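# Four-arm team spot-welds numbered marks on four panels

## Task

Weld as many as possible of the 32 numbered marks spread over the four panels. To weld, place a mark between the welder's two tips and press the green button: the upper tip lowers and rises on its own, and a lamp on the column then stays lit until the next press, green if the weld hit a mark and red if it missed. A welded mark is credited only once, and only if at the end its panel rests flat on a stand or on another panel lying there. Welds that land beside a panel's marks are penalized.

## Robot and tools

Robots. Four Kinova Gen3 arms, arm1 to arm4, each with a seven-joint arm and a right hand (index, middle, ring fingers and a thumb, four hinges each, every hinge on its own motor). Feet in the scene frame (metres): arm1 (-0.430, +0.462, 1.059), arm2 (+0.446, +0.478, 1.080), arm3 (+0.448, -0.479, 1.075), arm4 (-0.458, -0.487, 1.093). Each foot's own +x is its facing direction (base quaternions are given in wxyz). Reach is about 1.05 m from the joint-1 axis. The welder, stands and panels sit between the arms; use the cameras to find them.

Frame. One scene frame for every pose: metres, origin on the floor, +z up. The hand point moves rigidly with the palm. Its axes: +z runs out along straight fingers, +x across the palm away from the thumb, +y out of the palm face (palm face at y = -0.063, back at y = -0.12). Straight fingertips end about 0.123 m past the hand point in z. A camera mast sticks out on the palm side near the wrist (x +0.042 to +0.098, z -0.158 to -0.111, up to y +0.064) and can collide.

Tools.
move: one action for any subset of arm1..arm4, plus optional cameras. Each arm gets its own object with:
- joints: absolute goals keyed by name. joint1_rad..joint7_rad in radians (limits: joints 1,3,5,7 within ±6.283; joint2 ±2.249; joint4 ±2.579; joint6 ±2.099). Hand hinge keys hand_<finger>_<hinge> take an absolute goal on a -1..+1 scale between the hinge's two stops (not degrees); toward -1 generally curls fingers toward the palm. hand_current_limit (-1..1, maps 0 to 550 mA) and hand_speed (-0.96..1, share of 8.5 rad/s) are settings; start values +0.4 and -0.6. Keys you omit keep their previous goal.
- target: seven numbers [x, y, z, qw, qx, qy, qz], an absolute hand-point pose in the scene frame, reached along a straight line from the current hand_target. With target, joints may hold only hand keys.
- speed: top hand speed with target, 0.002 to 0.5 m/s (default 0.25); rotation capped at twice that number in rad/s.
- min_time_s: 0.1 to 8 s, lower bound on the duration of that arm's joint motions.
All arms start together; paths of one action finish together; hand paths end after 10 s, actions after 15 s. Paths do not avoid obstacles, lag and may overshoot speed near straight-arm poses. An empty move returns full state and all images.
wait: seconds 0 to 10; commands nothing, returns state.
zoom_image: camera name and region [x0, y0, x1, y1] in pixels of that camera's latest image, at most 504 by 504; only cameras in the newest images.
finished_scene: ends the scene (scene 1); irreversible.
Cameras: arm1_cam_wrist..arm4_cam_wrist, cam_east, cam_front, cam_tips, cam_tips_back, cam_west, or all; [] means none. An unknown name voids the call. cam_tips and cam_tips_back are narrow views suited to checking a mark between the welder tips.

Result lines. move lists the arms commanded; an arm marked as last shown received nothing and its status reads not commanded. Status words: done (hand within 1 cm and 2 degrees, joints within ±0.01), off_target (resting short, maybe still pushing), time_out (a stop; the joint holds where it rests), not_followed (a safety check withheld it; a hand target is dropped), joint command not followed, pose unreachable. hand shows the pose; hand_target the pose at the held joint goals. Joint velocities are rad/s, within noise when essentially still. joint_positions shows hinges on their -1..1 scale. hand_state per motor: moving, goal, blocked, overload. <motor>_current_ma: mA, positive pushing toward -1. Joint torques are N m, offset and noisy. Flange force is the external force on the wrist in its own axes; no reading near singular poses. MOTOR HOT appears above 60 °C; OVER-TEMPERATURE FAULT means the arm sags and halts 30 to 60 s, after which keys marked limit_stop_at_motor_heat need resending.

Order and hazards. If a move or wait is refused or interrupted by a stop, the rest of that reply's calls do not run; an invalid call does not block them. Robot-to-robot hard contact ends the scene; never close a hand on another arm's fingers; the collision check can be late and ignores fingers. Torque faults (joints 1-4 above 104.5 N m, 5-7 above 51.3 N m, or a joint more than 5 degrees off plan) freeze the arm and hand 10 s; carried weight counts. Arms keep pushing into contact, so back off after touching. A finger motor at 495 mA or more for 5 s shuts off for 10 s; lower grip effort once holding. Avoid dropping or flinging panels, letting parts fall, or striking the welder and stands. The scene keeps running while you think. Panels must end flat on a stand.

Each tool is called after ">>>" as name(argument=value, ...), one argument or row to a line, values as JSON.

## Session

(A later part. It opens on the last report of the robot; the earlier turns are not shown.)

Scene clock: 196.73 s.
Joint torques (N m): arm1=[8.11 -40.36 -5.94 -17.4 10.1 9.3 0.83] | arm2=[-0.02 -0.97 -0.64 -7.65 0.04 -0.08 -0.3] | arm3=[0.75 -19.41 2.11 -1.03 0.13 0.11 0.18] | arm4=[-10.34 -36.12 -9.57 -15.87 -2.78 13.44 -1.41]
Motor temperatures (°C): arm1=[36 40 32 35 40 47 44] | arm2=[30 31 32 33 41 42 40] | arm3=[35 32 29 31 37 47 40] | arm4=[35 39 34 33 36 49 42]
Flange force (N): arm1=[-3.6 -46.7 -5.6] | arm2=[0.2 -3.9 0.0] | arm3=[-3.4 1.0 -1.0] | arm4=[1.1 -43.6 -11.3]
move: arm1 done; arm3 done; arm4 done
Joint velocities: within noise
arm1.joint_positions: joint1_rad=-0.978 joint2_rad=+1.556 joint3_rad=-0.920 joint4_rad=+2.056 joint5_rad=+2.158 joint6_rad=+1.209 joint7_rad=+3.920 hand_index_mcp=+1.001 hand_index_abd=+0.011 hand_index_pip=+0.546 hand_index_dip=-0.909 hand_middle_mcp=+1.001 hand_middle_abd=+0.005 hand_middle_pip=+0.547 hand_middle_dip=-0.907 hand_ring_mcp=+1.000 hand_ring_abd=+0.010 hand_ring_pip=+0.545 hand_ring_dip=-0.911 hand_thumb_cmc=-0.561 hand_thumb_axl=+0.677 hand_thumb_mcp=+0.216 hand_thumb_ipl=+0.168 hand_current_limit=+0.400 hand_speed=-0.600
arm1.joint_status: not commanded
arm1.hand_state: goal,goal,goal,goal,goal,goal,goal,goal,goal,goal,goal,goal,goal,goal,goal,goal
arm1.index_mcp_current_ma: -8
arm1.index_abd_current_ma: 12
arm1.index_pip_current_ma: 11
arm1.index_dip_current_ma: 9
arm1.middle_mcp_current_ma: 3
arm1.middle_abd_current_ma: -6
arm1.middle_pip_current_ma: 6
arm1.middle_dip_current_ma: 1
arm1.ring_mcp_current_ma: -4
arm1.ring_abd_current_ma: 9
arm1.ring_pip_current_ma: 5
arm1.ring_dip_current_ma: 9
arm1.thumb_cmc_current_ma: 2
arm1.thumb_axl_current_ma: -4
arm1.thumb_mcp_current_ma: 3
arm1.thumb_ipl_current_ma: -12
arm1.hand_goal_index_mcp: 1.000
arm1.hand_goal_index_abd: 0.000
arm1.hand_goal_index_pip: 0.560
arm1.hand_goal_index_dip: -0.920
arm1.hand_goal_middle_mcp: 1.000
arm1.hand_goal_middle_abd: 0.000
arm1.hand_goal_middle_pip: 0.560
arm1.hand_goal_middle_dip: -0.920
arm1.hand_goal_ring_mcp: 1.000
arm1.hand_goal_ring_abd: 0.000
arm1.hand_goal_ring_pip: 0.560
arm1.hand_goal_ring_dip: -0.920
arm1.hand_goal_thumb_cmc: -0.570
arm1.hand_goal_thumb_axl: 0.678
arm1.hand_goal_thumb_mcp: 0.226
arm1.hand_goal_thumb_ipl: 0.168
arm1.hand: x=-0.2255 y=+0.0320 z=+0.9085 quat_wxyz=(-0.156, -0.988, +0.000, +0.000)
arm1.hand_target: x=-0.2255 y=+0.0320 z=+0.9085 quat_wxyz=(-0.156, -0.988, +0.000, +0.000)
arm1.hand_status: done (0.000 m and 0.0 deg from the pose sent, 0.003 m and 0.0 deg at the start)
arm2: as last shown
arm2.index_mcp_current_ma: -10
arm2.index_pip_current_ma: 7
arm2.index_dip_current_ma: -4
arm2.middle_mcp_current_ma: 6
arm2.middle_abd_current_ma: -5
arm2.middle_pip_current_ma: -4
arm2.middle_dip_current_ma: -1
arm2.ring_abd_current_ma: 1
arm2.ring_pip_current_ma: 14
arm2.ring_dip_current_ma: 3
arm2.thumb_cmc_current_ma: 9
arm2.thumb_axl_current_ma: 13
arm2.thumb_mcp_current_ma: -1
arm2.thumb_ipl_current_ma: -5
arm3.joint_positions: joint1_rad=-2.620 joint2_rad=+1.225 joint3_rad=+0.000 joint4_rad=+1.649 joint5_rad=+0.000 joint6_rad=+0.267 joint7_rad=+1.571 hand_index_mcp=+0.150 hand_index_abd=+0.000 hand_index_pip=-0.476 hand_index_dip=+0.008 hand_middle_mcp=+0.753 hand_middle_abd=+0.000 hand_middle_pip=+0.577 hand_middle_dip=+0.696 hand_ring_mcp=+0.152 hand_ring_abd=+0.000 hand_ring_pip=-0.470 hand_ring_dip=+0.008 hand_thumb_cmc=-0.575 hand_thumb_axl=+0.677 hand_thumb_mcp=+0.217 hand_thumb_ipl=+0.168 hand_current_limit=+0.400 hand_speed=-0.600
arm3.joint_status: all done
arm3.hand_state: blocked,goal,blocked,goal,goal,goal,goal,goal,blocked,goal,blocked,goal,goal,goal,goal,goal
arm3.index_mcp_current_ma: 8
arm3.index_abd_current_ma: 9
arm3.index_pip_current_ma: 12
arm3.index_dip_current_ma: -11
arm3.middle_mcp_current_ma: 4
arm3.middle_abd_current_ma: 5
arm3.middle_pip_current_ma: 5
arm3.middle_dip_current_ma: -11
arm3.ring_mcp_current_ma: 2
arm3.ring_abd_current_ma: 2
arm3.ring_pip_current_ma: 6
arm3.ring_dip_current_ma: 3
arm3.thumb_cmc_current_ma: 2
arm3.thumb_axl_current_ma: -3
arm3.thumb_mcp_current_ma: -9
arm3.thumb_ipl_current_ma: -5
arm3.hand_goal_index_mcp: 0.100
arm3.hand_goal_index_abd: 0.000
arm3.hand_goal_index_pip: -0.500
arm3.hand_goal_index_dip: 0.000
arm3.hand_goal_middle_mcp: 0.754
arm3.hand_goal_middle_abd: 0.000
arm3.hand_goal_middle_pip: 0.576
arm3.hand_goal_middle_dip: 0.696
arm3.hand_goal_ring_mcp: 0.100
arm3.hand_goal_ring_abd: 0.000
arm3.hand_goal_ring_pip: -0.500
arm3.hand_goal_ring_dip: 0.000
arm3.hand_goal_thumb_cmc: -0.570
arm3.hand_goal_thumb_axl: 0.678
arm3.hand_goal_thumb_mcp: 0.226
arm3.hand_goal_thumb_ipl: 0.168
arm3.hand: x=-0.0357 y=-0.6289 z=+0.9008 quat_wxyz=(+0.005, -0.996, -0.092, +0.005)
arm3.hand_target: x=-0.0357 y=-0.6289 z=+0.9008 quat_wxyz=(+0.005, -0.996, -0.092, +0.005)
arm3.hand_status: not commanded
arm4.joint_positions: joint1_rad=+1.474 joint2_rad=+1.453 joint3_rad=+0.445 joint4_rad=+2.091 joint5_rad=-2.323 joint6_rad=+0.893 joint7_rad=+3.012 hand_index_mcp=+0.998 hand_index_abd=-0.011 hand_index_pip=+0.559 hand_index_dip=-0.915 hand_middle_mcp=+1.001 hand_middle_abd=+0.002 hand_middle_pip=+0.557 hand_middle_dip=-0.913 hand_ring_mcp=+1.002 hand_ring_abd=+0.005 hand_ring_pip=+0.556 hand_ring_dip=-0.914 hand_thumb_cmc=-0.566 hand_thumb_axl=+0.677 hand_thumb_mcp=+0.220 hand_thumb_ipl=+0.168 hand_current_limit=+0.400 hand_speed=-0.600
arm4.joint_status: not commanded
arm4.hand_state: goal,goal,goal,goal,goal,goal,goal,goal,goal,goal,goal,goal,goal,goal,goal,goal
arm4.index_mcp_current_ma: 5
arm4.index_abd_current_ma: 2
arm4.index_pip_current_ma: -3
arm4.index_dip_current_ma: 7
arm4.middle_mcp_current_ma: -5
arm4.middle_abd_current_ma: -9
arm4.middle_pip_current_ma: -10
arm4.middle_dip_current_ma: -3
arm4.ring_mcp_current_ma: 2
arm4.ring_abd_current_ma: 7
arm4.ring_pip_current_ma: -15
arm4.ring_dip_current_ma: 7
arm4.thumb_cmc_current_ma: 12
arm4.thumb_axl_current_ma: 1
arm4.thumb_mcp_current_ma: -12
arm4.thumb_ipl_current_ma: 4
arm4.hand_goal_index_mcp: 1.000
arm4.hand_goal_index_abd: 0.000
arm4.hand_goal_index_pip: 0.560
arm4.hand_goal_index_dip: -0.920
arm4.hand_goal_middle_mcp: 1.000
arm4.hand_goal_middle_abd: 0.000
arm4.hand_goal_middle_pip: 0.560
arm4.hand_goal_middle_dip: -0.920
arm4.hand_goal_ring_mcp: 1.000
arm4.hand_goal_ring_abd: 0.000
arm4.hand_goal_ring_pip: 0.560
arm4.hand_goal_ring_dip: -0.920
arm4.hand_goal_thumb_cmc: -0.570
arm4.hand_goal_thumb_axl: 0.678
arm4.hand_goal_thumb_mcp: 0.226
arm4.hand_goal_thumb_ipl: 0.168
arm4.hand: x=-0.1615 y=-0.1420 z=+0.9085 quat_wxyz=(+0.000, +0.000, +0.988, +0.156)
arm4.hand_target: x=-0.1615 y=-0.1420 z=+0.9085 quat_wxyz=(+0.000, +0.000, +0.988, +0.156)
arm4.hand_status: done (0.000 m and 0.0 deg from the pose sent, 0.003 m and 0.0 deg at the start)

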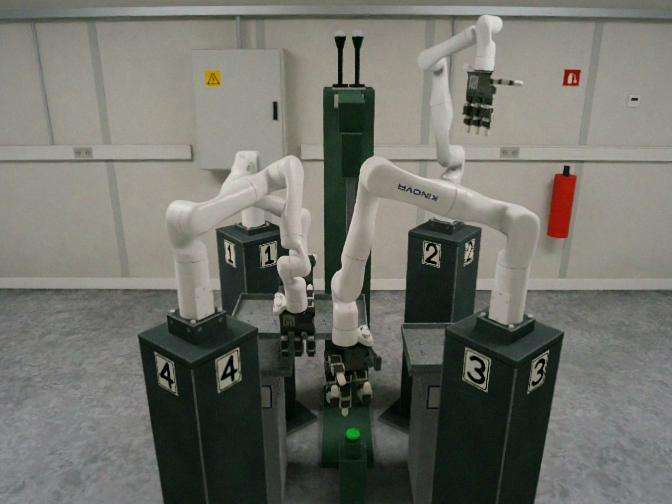

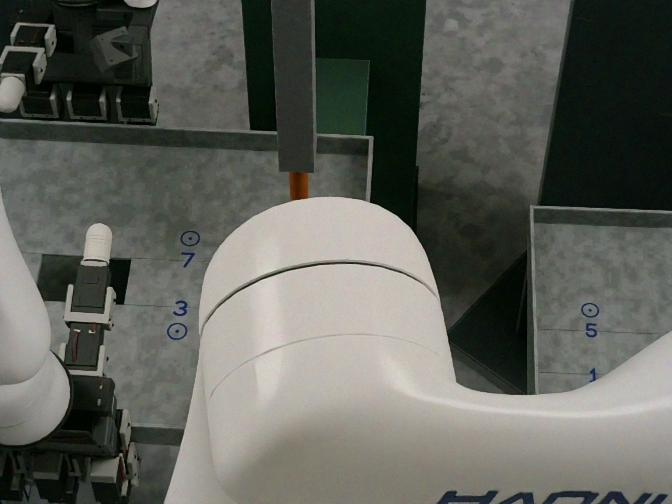

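>>> move(
  cameras=["cam_tips", "cam_front", "cam_tips_back"],
)

Scene clock: 199.63 s.
Joint torques (N m): arm1=[8.13 -40.4 -5.99 -17.41 10.11 9.31 0.82] | arm2=[-0.09 -0.95 -0.45 -7.52 0.06 -0.09 -0.3] | arm3=[0.73 -19.44 2.01 -1.02 0.11 0.1 0.26] | arm4=[-10.41 -36.09 -9.54 -15.88 -2.78 13.42 -1.43]
Motor temperatures (°C): arm1=[35 40 32 35 40 47 44] | arm2=[30 31 32 33 41 42 40] | arm3=[35 32 29 31 37 47 40] | arm4=[35 39 34 34 36 49 42]
Flange force (N): arm1=[-3.5 -46.8 -5.5] | arm2=[0.0 -3.3 -0.5] | arm3=[-3.4 1.0 -0.9] | arm4=[1.1 -43.8 -11.5]
Joint velocities: within noise
arm1.joint_positions: joint1_rad=-0.978 joint2_rad=+1.556 joint3_rad=-0.920 joint4_rad=+2.056 joint5_rad=+2.158 joint6_rad=+1.209 joint7_rad=+3.920 hand_index_mcp=+1.001 hand_index_abd=+0.011 hand_index_pip=+0.546 hand_index_dip=-0.909 hand_middle_mcp=+1.001 hand_middle_abd=+0.005 hand_middle_pip=+0.547 hand_middle_dip=-0.907 hand_ring_mcp=+1.000 hand_ring_abd=+0.010 hand_ring_pip=+0.545 hand_ring_dip=-0.911 hand_thumb_cmc=-0.561 hand_thumb_axl=+0.677 hand_thumb_mcp=+0.216 hand_thumb_ipl=+0.168 hand_current_limit=+0.400 hand_speed=-0.600
arm1.joint_status: not commanded
arm1.hand_state: goal,goal,goal,goal,goal,goal,goal,goal,goal,goal,goal,goal,goal,goal,goal,goal
arm1.index_mcp_current_ma: -6
arm1.index_abd_current_ma: 8
arm1.index_pip_current_ma: 12
arm1.index_dip_current_ma: 4
arm1.middle_mcp_current_ma: 9
arm1.middle_abd_current_ma: 0
arm1.middle_pip_current_ma: 2
arm1.middle_dip_current_ma: 3
arm1.ring_mcp_current_ma: 4
arm1.ring_abd_current_ma: 9
arm1.ring_pip_current_ma: 4
arm1.ring_dip_current_ma: 8
arm1.thumb_cmc_current_ma: 3
arm1.thumb_axl_current_ma: -5
arm1.thumb_mcp_current_ma: 5
arm1.thumb_ipl_current_ma: -4
arm1.hand_goal_index_mcp: 1.000
arm1.hand_goal_index_abd: 0.000
arm1.hand_goal_index_pip: 0.560
arm1.hand_goal_index_dip: -0.920
arm1.hand_goal_middle_mcp: 1.000
arm1.hand_goal_middle_abd: 0.000
arm1.hand_goal_middle_pip: 0.560
arm1.hand_goal_middle_dip: -0.920
arm1.hand_goal_ring_mcp: 1.000
arm1.hand_goal_ring_abd: 0.000
arm1.hand_goal_ring_pip: 0.560
arm1.hand_goal_ring_dip: -0.920
arm1.hand_goal_thumb_cmc: -0.570
arm1.hand_goal_thumb_axl: 0.678
arm1.hand_goal_thumb_mcp: 0.226
arm1.hand_goal_thumb_ipl: 0.168
arm1.hand: x=-0.2255 y=+0.0320 z=+0.9085 quat_wxyz=(-0.156, -0.988, +0.000, +0.000) (m; scene frame)
arm1.hand_target: x=-0.2255 y=+0.0320 z=+0.9085 quat_wxyz=(-0.156, -0.988, +0.000, +0.000) (m; scene frame)
arm1.hand_status: done (0.000 m and 0.0 deg from the pose sent, 0.003 m and 0.0 deg at the start)
arm2.joint_positions: joint1_rad=+0.337 joint2_rad=-0.359 joint3_rad=-0.117 joint4_rad=+1.459 joint5_rad=-0.012 joint6_rad=+2.047 joint7_rad=+1.614 hand_index_mcp=+0.753 hand_index_abd=+0.000 hand_index_pip=+0.577 hand_index_dip=+0.696 hand_middle_mcp=+0.753 hand_middle_abd=+0.000 hand_middle_pip=+0.577 hand_middle_dip=+0.696 hand_ring_mcp=+0.753 hand_ring_abd=+0.000 hand_ring_pip=+0.577 hand_ring_dip=+0.696 hand_thumb_cmc=+0.714 hand_thumb_axl=+0.677 hand_thumb_mcp=+0.224 hand_thumb_ipl=+0.168 hand_current_limit=+0.400 hand_speed=-0.600
arm2.joint_status: not commanded
arm2.hand_state: goal,goal,goal,goal,goal,goal,goal,goal,goal,goal,goal,goal,goal,goal,goal,goal
arm2.index_mcp_current_ma: -8
arm2.index_abd_current_ma: -2
arm2.index_pip_current_ma: 11
arm2.index_dip_current_ma: -2
arm2.middle_mcp_current_ma: 7
arm2.middle_abd_current_ma: -1
arm2.middle_pip_current_ma: -3
arm2.middle_dip_current_ma: -5
arm2.ring_mcp_current_ma: -2
arm2.ring_abd_current_ma: -1
arm2.ring_pip_current_ma: 9
arm2.ring_dip_current_ma: 0
arm2.thumb_cmc_current_ma: 9
arm2.thumb_axl_current_ma: 2
arm2.thumb_mcp_current_ma: -8
arm2.thumb_ipl_current_ma: 0
arm2.hand_goal_index_mcp: 0.754
arm2.hand_goal_index_abd: 0.000
arm2.hand_goal_index_pip: 0.576
arm2.hand_goal_index_dip: 0.696
arm2.hand_goal_middle_mcp: 0.754
arm2.hand_goal_middle_abd: 0.000
arm2.hand_goal_middle_pip: 0.576
arm2.hand_goal_middle_dip: 0.696
arm2.hand_goal_ring_mcp: 0.754
arm2.hand_goal_ring_abd: 0.000
arm2.hand_goal_ring_pip: 0.576
arm2.hand_goal_ring_dip: 0.696
arm2.hand_goal_thumb_cmc: 0.714
arm2.hand_goal_thumb_axl: 0.678
arm2.hand_goal_thumb_mcp: 0.226
arm2.hand_goal_thumb_ipl: 0.168
arm2.hand: x=+0.6049 y=+0.4134 z=+1.5951 quat_wxyz=(-0.015, +0.402, +0.915, -0.017) (m; scene frame)
arm2.hand_target: x=+0.6049 y=+0.4134 z=+1.5951 quat_wxyz=(-0.015, +0.402, +0.915, -0.017) (m; scene frame)
arm2.hand_status: not commanded
arm3.joint_positions: joint1_rad=-2.620 joint2_rad=+1.225 joint3_rad=+0.000 joint4_rad=+1.649 joint5_rad=+0.000 joint6_rad=+0.267 joint7_rad=+1.571 hand_index_mcp=+0.150 hand_index_abd=+0.000 hand_index_pip=-0.476 hand_index_dip=+0.008 hand_middle_mcp=+0.753 hand_middle_abd=+0.000 hand_middle_pip=+0.577 hand_middle_dip=+0.696 hand_ring_mcp=+0.152 hand_ring_abd=+0.000 hand_ring_pip=-0.470 hand_ring_dip=+0.008 hand_thumb_cmc=-0.575 hand_thumb_axl=+0.677 hand_thumb_mcp=+0.217 hand_thumb_ipl=+0.168 hand_current_limit=+0.400 hand_speed=-0.600
arm3.joint_status: all done
arm3.hand_state: blocked,goal,blocked,goal,goal,goal,goal,goal,blocked,goal,blocked,goal,goal,goal,goal,goal
arm3.index_mcp_current_ma: 5
arm3.index_abd_current_ma: 9
arm3.index_pip_current_ma: 14
arm3.index_dip_current_ma: -11
arm3.middle_mcp_current_ma: 2
arm3.middle_abd_current_ma: 9
arm3.middle_pip_current_ma: 12
arm3.middle_dip_current_ma: -8
arm3.ring_mcp_current_ma: 1
arm3.ring_abd_current_ma: 13
arm3.ring_pip_current_ma: 2
arm3.ring_dip_current_ma: 5
arm3.thumb_cmc_current_ma: 1
arm3.thumb_axl_current_ma: -3
arm3.thumb_mcp_current_ma: -5
arm3.thumb_ipl_current_ma: -7
arm3.hand_goal_index_mcp: 0.100
arm3.hand_goal_index_abd: 0.000
arm3.hand_goal_index_pip: -0.500
arm3.hand_goal_index_dip: 0.000
arm3.hand_goal_middle_mcp: 0.754
arm3.hand_goal_middle_abd: 0.000
arm3.hand_goal_middle_pip: 0.576
arm3.hand_goal_middle_dip: 0.696
arm3.hand_goal_ring_mcp: 0.100
arm3.hand_goal_ring_abd: 0.000
arm3.hand_goal_ring_pip: -0.500
arm3.hand_goal_ring_dip: 0.000
arm3.hand_goal_thumb_cmc: -0.570
arm3.hand_goal_thumb_axl: 0.678
arm3.hand_goal_thumb_mcp: 0.226
arm3.hand_goal_thumb_ipl: 0.168
arm3.hand: x=-0.0357 y=-0.6289 z=+0.9008 quat_wxyz=(+0.005, -0.996, -0.092, +0.005) (m; scene frame)
arm3.hand_target: x=-0.0357 y=-0.6289 z=+0.9008 quat_wxyz=(+0.005, -0.996, -0.092, +0.005) (m; scene frame)
arm3.hand_status: not commanded
arm4.joint_positions: joint1_rad=+1.474 joint2_rad=+1.453 joint3_rad=+0.445 joint4_rad=+2.091 joint5_rad=-2.323 joint6_rad=+0.893 joint7_rad=+3.012 hand_index_mcp=+0.998 hand_index_abd=-0.011 hand_index_pip=+0.559 hand_index_dip=-0.915 hand_middle_mcp=+1.001 hand_middle_abd=+0.002 hand_middle_pip=+0.557 hand_middle_dip=-0.913 hand_ring_mcp=+1.002 hand_ring_abd=+0.005 hand_ring_pip=+0.556 hand_ring_dip=-0.914 hand_thumb_cmc=-0.566 hand_thumb_axl=+0.677 hand_thumb_mcp=+0.220 hand_thumb_ipl=+0.168 hand_current_limit=+0.400 hand_speed=-0.600
arm4.joint_status: not commanded
arm4.hand_state: goal,goal,goal,goal,goal,goal,goal,goal,goal,goal,goal,goal,goal,goal,goal,goal
arm4.index_mcp_current_ma: 5
arm4.index_abd_current_ma: -17
arm4.index_pip_current_ma: 2
arm4.index_dip_current_ma: 7
arm4.middle_mcp_current_ma: -13
arm4.middle_abd_current_ma: 5
arm4.middle_pip_current_ma: -16
arm4.middle_dip_current_ma: -10
arm4.ring_mcp_current_ma: 2
arm4.ring_abd_current_ma: 17
arm4.ring_pip_current_ma: -8
arm4.ring_dip_current_ma: 20
arm4.thumb_cmc_current_ma: 18
arm4.thumb_axl_current_ma: 11
arm4.thumb_mcp_current_ma: 4
arm4.thumb_ipl_current_ma: 2
arm4.hand_goal_index_mcp: 1.000
arm4.hand_goal_index_abd: 0.000
arm4.hand_goal_index_pip: 0.560
arm4.hand_goal_index_dip: -0.920
arm4.hand_goal_middle_mcp: 1.000
arm4.hand_goal_middle_abd: 0.000
arm4.hand_goal_middle_pip: 0.560
arm4.hand_goal_middle_dip: -0.920
arm4.hand_goal_ring_mcp: 1.000
arm4.hand_goal_ring_abd: 0.000
arm4.hand_goal_ring_pip: 0.560
arm4.hand_goal_ring_dip: -0.920
arm4.hand_goal_thumb_cmc: -0.570
arm4.hand_goal_thumb_axl: 0.678
arm4.hand_goal_thumb_mcp: 0.226
arm4.hand_goal_thumb_ipl: 0.168
arm4.hand: x=-0.1615 y=-0.1420 z=+0.9085 quat_wxyz=(+0.000, +0.000, +0.988, +0.156) (m; scene frame)
arm4.hand_target: x=-0.1615 y=-0.1420 z=+0.9085 quat_wxyz=(+0.000, +0.000, +0.988, +0.156) (m; scene frame)
arm4.hand_status: done (0.000 m and 0.0 deg from the pose sent, 0.003 m and 0.0 deg at the start)
pictures: cam_front, cam_tips, cam_tips_back

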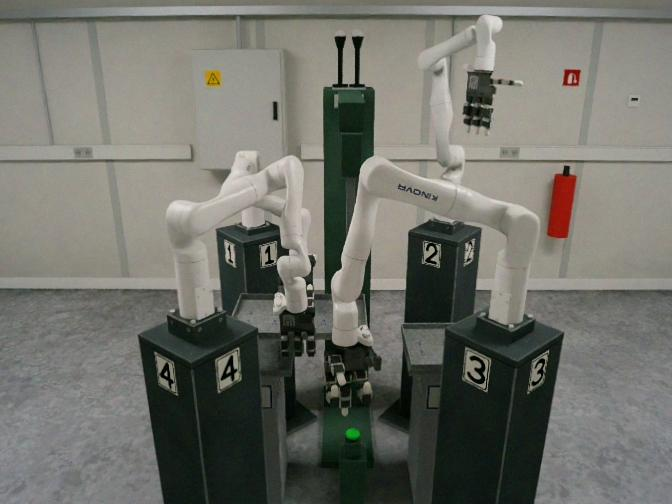

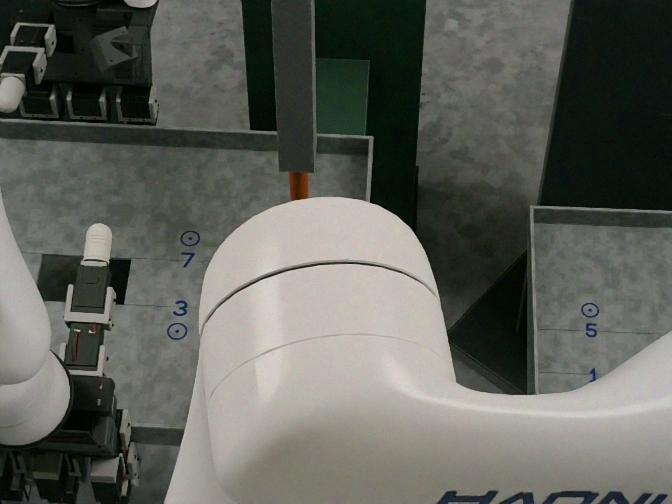

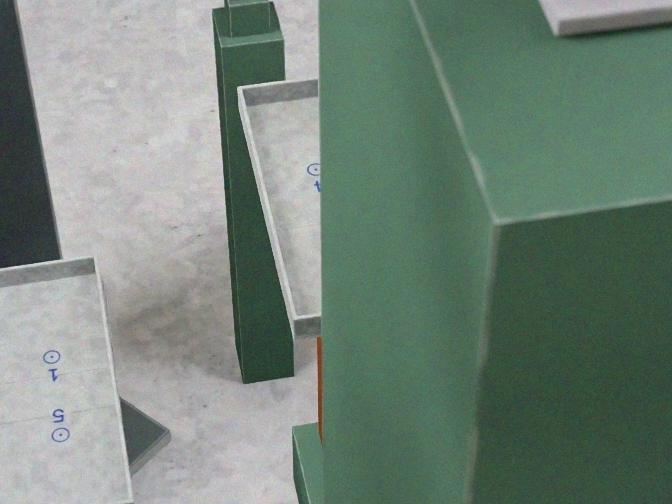

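>>> move(
  arm1={"target": [-0.2255, 0.0320, 0.9065, 0.1564, 0.9877, 0, 0], "speed": 0.02},
  arm4={"target": [-0.1615, -0.1420, 0.9065, 0, 0, 0.9877, 0.1564], "speed": 0.02},
  arm3={"target": [-0.0230, -0.6570, 0.9, 0, 1, 0, 0], "speed": 0.1},
  cameras=["cam_front", "cam_tips"],
)

Scene clock: 201.50 s.
Joint torques (N m): arm1=[8.08 -40.28 -5.89 -17.22 9.94 9.24 0.81] | arm2=[-0.04 -1.01 -0.57 -7.6 0.01 -0.01 -0.34] | arm3=[0.75 -18.86 2.05 -0.48 0.16 0.13 0.23] | arm4=[-10.22 -36.08 -9.35 -15.86 -2.83 13.33 -1.37]
Motor temperatures (°C): arm1=[35 40 32 35 40 47 44] | arm2=[30 31 32 33 41 42 40] | arm3=[35 33 29 31 37 47 40] | arm4=[35 39 34 34 36 49 42]
Flange force (N): arm1=[-3.5 -46.5 -5.4] | arm2=[0.0 -3.9 0.0] | arm3=[-2.6 1.9 -0.7] | arm4=[1.3 -43.2 -11.5]
move: arm1 done; arm3 done; arm4 done
Joint velocities: within noise
arm1.joint_positions: joint1_rad=-0.978 joint2_rad=+1.561 joint3_rad=-0.918 joint4_rad=+2.053 joint5_rad=+2.163 joint6_rad=+1.209 joint7_rad=+3.920 hand_index_mcp=+1.001 hand_index_abd=+0.011 hand_index_pip=+0.546 hand_index_dip=-0.909 hand_middle_mcp=+1.001 hand_middle_abd=+0.005 hand_middle_pip=+0.547 hand_middle_dip=-0.907 hand_ring_mcp=+1.000 hand_ring_abd=+0.010 hand_ring_pip=+0.545 hand_ring_dip=-0.911 hand_thumb_cmc=-0.561 hand_thumb_axl=+0.677 hand_thumb_mcp=+0.216 hand_thumb_ipl=+0.168 hand_current_limit=+0.400 hand_speed=-0.600
arm1.joint_status: not commanded
arm1.hand_state: goal,goal,goal,goal,goal,goal,goal,goal,goal,goal,goal,goal,goal,goal,goal,goal
arm1.index_mcp_current_ma: -9
arm1.index_abd_current_ma: 10
arm1.index_pip_current_ma: 10
arm1.index_dip_current_ma: 5
arm1.middle_mcp_current_ma: 3
arm1.middle_abd_current_ma: 5
arm1.middle_pip_current_ma: 2
arm1.middle_dip_current_ma: 5
arm1.ring_mcp_current_ma: 4
arm1.ring_abd_current_ma: 7
arm1.ring_pip_current_ma: 12
arm1.ring_dip_current_ma: 13
arm1.thumb_cmc_current_ma: -3
arm1.thumb_axl_current_ma: -4
arm1.thumb_mcp_current_ma: 1
arm1.thumb_ipl_current_ma: -5
arm1.hand_goal_index_mcp: 1.000
arm1.hand_goal_index_abd: 0.000
arm1.hand_goal_index_pip: 0.560
arm1.hand_goal_index_dip: -0.920
arm1.hand_goal_middle_mcp: 1.000
arm1.hand_goal_middle_abd: 0.000
arm1.hand_goal_middle_pip: 0.560
arm1.hand_goal_middle_dip: -0.920
arm1.hand_goal_ring_mcp: 1.000
arm1.hand_goal_ring_abd: 0.000
arm1.hand_goal_ring_pip: 0.560
arm1.hand_goal_ring_dip: -0.920
arm1.hand_goal_thumb_cmc: -0.570
arm1.hand_goal_thumb_axl: 0.678
arm1.hand_goal_thumb_mcp: 0.226
arm1.hand_goal_thumb_ipl: 0.168
arm1.hand: x=-0.2255 y=+0.0320 z=+0.9065 quat_wxyz=(-0.156, -0.988, +0.000, +0.000)
arm1.hand_target: x=-0.2255 y=+0.0320 z=+0.9065 quat_wxyz=(-0.156, -0.988, +0.000, +0.000)
arm1.hand_status: done (0.000 m and 0.0 deg from the pose sent, 0.002 m and 0.0 deg at the start)
arm2: as last shown
arm2.index_mcp_current_ma: -15
arm2.index_pip_current_ma: 13
arm2.index_dip_current_ma: 1
arm2.middle_mcp_current_ma: 4
arm2.middle_abd_current_ma: -3
arm2.middle_dip_current_ma: 0
arm2.ring_abd_current_ma: 1
arm2.ring_pip_current_ma: 8
arm2.ring_dip_current_ma: -2
arm2.thumb_cmc_current_ma: 5
arm2.thumb_axl_current_ma: 4
arm2.thumb_mcp_current_ma: -2
arm2.thumb_ipl_current_ma: -7
arm3.joint_positions: joint1_rad=-2.699 joint2_rad=+1.216 joint3_rad=+0.013 joint4_rad=+1.722 joint5_rad=-0.114 joint6_rad=+0.212 joint7_rad=+1.423 hand_index_mcp=+0.150 hand_index_abd=+0.000 hand_index_pip=-0.476 hand_index_dip=+0.008 hand_middle_mcp=+0.753 hand_middle_abd=+0.000 hand_middle_pip=+0.577 hand_middle_dip=+0.696 hand_ring_mcp=+0.152 hand_ring_abd=+0.000 hand_ring_pip=-0.470 hand_ring_dip=+0.008 hand_thumb_cmc=-0.575 hand_thumb_axl=+0.677 hand_thumb_mcp=+0.217 hand_thumb_ipl=+0.168 hand_current_limit=+0.400 hand_speed=-0.600
arm3.joint_status: not commanded
arm3.hand_state: blocked,goal,blocked,goal,goal,goal,goal,goal,blocked,goal,blocked,goal,goal,goal,goal,goal
arm3.index_mcp_current_ma: 1
arm3.index_abd_current_ma: 6
arm3.index_pip_current_ma: 13
arm3.index_dip_current_ma: -6
arm3.middle_mcp_current_ma: 4
arm3.middle_abd_current_ma: 2
arm3.middle_pip_current_ma: 13
arm3.middle_dip_current_ma: -13
arm3.ring_mcp_current_ma: 0
arm3.ring_abd_current_ma: 7
arm3.ring_pip_current_ma: 11
arm3.ring_dip_current_ma: -6
arm3.thumb_cmc_current_ma: 2
arm3.thumb_axl_current_ma: -3
arm3.thumb_mcp_current_ma: -5
arm3.thumb_ipl_current_ma: -17
arm3.hand_goal_index_mcp: 0.100
arm3.hand_goal_index_abd: 0.000
arm3.hand_goal_index_pip: -0.500
arm3.hand_goal_index_dip: 0.000
arm3.hand_goal_middle_mcp: 0.754
arm3.hand_goal_middle_abd: 0.000
arm3.hand_goal_middle_pip: 0.576
arm3.hand_goal_middle_dip: 0.696
arm3.hand_goal_ring_mcp: 0.100
arm3.hand_goal_ring_abd: 0.000
arm3.hand_goal_ring_pip: -0.500
arm3.hand_goal_ring_dip: 0.000
arm3.hand_goal_thumb_cmc: -0.570
arm3.hand_goal_thumb_axl: 0.678
arm3.hand_goal_thumb_mcp: 0.226
arm3.hand_goal_thumb_ipl: 0.168
arm3.hand: x=-0.0230 y=-0.6570 z=+0.9000 quat_wxyz=(+0.000, -1.000, +0.000, +0.000)
arm3.hand_target: x=-0.0230 y=-0.6570 z=+0.9000 quat_wxyz=(+0.000, -1.000, +0.000, +0.000)
arm3.hand_status: done (0.000 m and 0.0 deg from the pose sent, 0.031 m and 10.6 deg at the start)
arm4.joint_positions: joint1_rad=+1.474 joint2_rad=+1.458 joint3_rad=+0.444 joint4_rad=+2.087 joint5_rad=-2.326 joint6_rad=+0.894 joint7_rad=+3.012 hand_index_mcp=+0.998 hand_index_abd=-0.011 hand_index_pip=+0.559 hand_index_dip=-0.915 hand_middle_mcp=+1.001 hand_middle_abd=+0.002 hand_middle_pip=+0.557 hand_middle_dip=-0.913 hand_ring_mcp=+1.002 hand_ring_abd=+0.005 hand_ring_pip=+0.556 hand_ring_dip=-0.914 hand_thumb_cmc=-0.566 hand_thumb_axl=+0.677 hand_thumb_mcp=+0.220 hand_thumb_ipl=+0.168 hand_current_limit=+0.400 hand_speed=-0.600
arm4.joint_status: not commanded
arm4.hand_state: goal,goal,goal,goal,goal,goal,goal,goal,goal,goal,goal,goal,goal,goal,goal,goal
arm4.index_mcp_current_ma: 0
arm4.index_abd_current_ma: 0
arm4.index_pip_current_ma: 9
arm4.index_dip_current_ma: -4
arm4.middle_mcp_current_ma: -13
arm4.middle_abd_current_ma: -10
arm4.middle_pip_current_ma: -2
arm4.middle_dip_current_ma: -6
arm4.ring_mcp_current_ma: -13
arm4.ring_abd_current_ma: 7
arm4.ring_pip_current_ma: -11
arm4.ring_dip_current_ma: 15
arm4.thumb_cmc_current_ma: 4
arm4.thumb_axl_current_ma: 2
arm4.thumb_mcp_current_ma: -2
arm4.thumb_ipl_current_ma: 4
arm4.hand_goal_index_mcp: 1.000
arm4.hand_goal_index_abd: 0.000
arm4.hand_goal_index_pip: 0.560
arm4.hand_goal_index_dip: -0.920
arm4.hand_goal_middle_mcp: 1.000
arm4.hand_goal_middle_abd: 0.000
arm4.hand_goal_middle_pip: 0.560
arm4.hand_goal_middle_dip: -0.920
arm4.hand_goal_ring_mcp: 1.000
arm4.hand_goal_ring_abd: 0.000
arm4.hand_goal_ring_pip: 0.560
arm4.hand_goal_ring_dip: -0.920
arm4.hand_goal_thumb_cmc: -0.570
arm4.hand_goal_thumb_axl: 0.678
arm4.hand_goal_thumb_mcp: 0.226
arm4.hand_goal_thumb_ipl: 0.168
arm4.hand: x=-0.1615 y=-0.1420 z=+0.9065 quat_wxyz=(+0.000, +0.000, +0.988, +0.156)
arm4.hand_target: x=-0.1615 y=-0.1420 z=+0.9065 quat_wxyz=(+0.000, +0.000, +0.988, +0.156)
arm4.hand_status: done (0.000 m and 0.0 deg from the pose sent, 0.002 m and 0.0 deg at the start)

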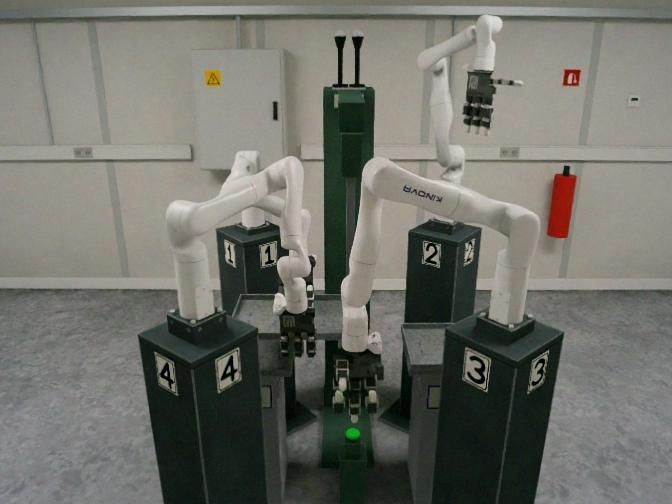

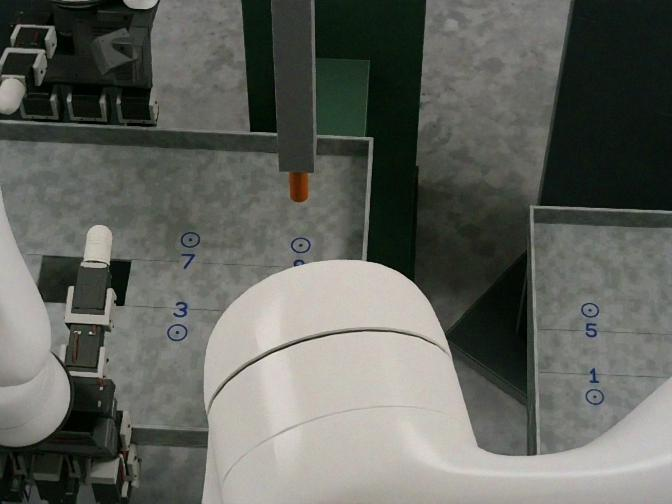

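>>> zoom_image(
  camera="cam_tips",
  region=[260, 150, 380, 260],
)

>>> zoom_image(
  camera="cam_front",
  region=[300, 380, 400, 470],
)

Scaled by 4.200.

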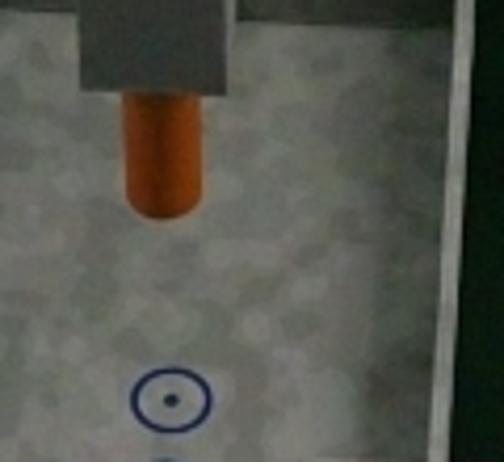

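Scaled by 5.040.

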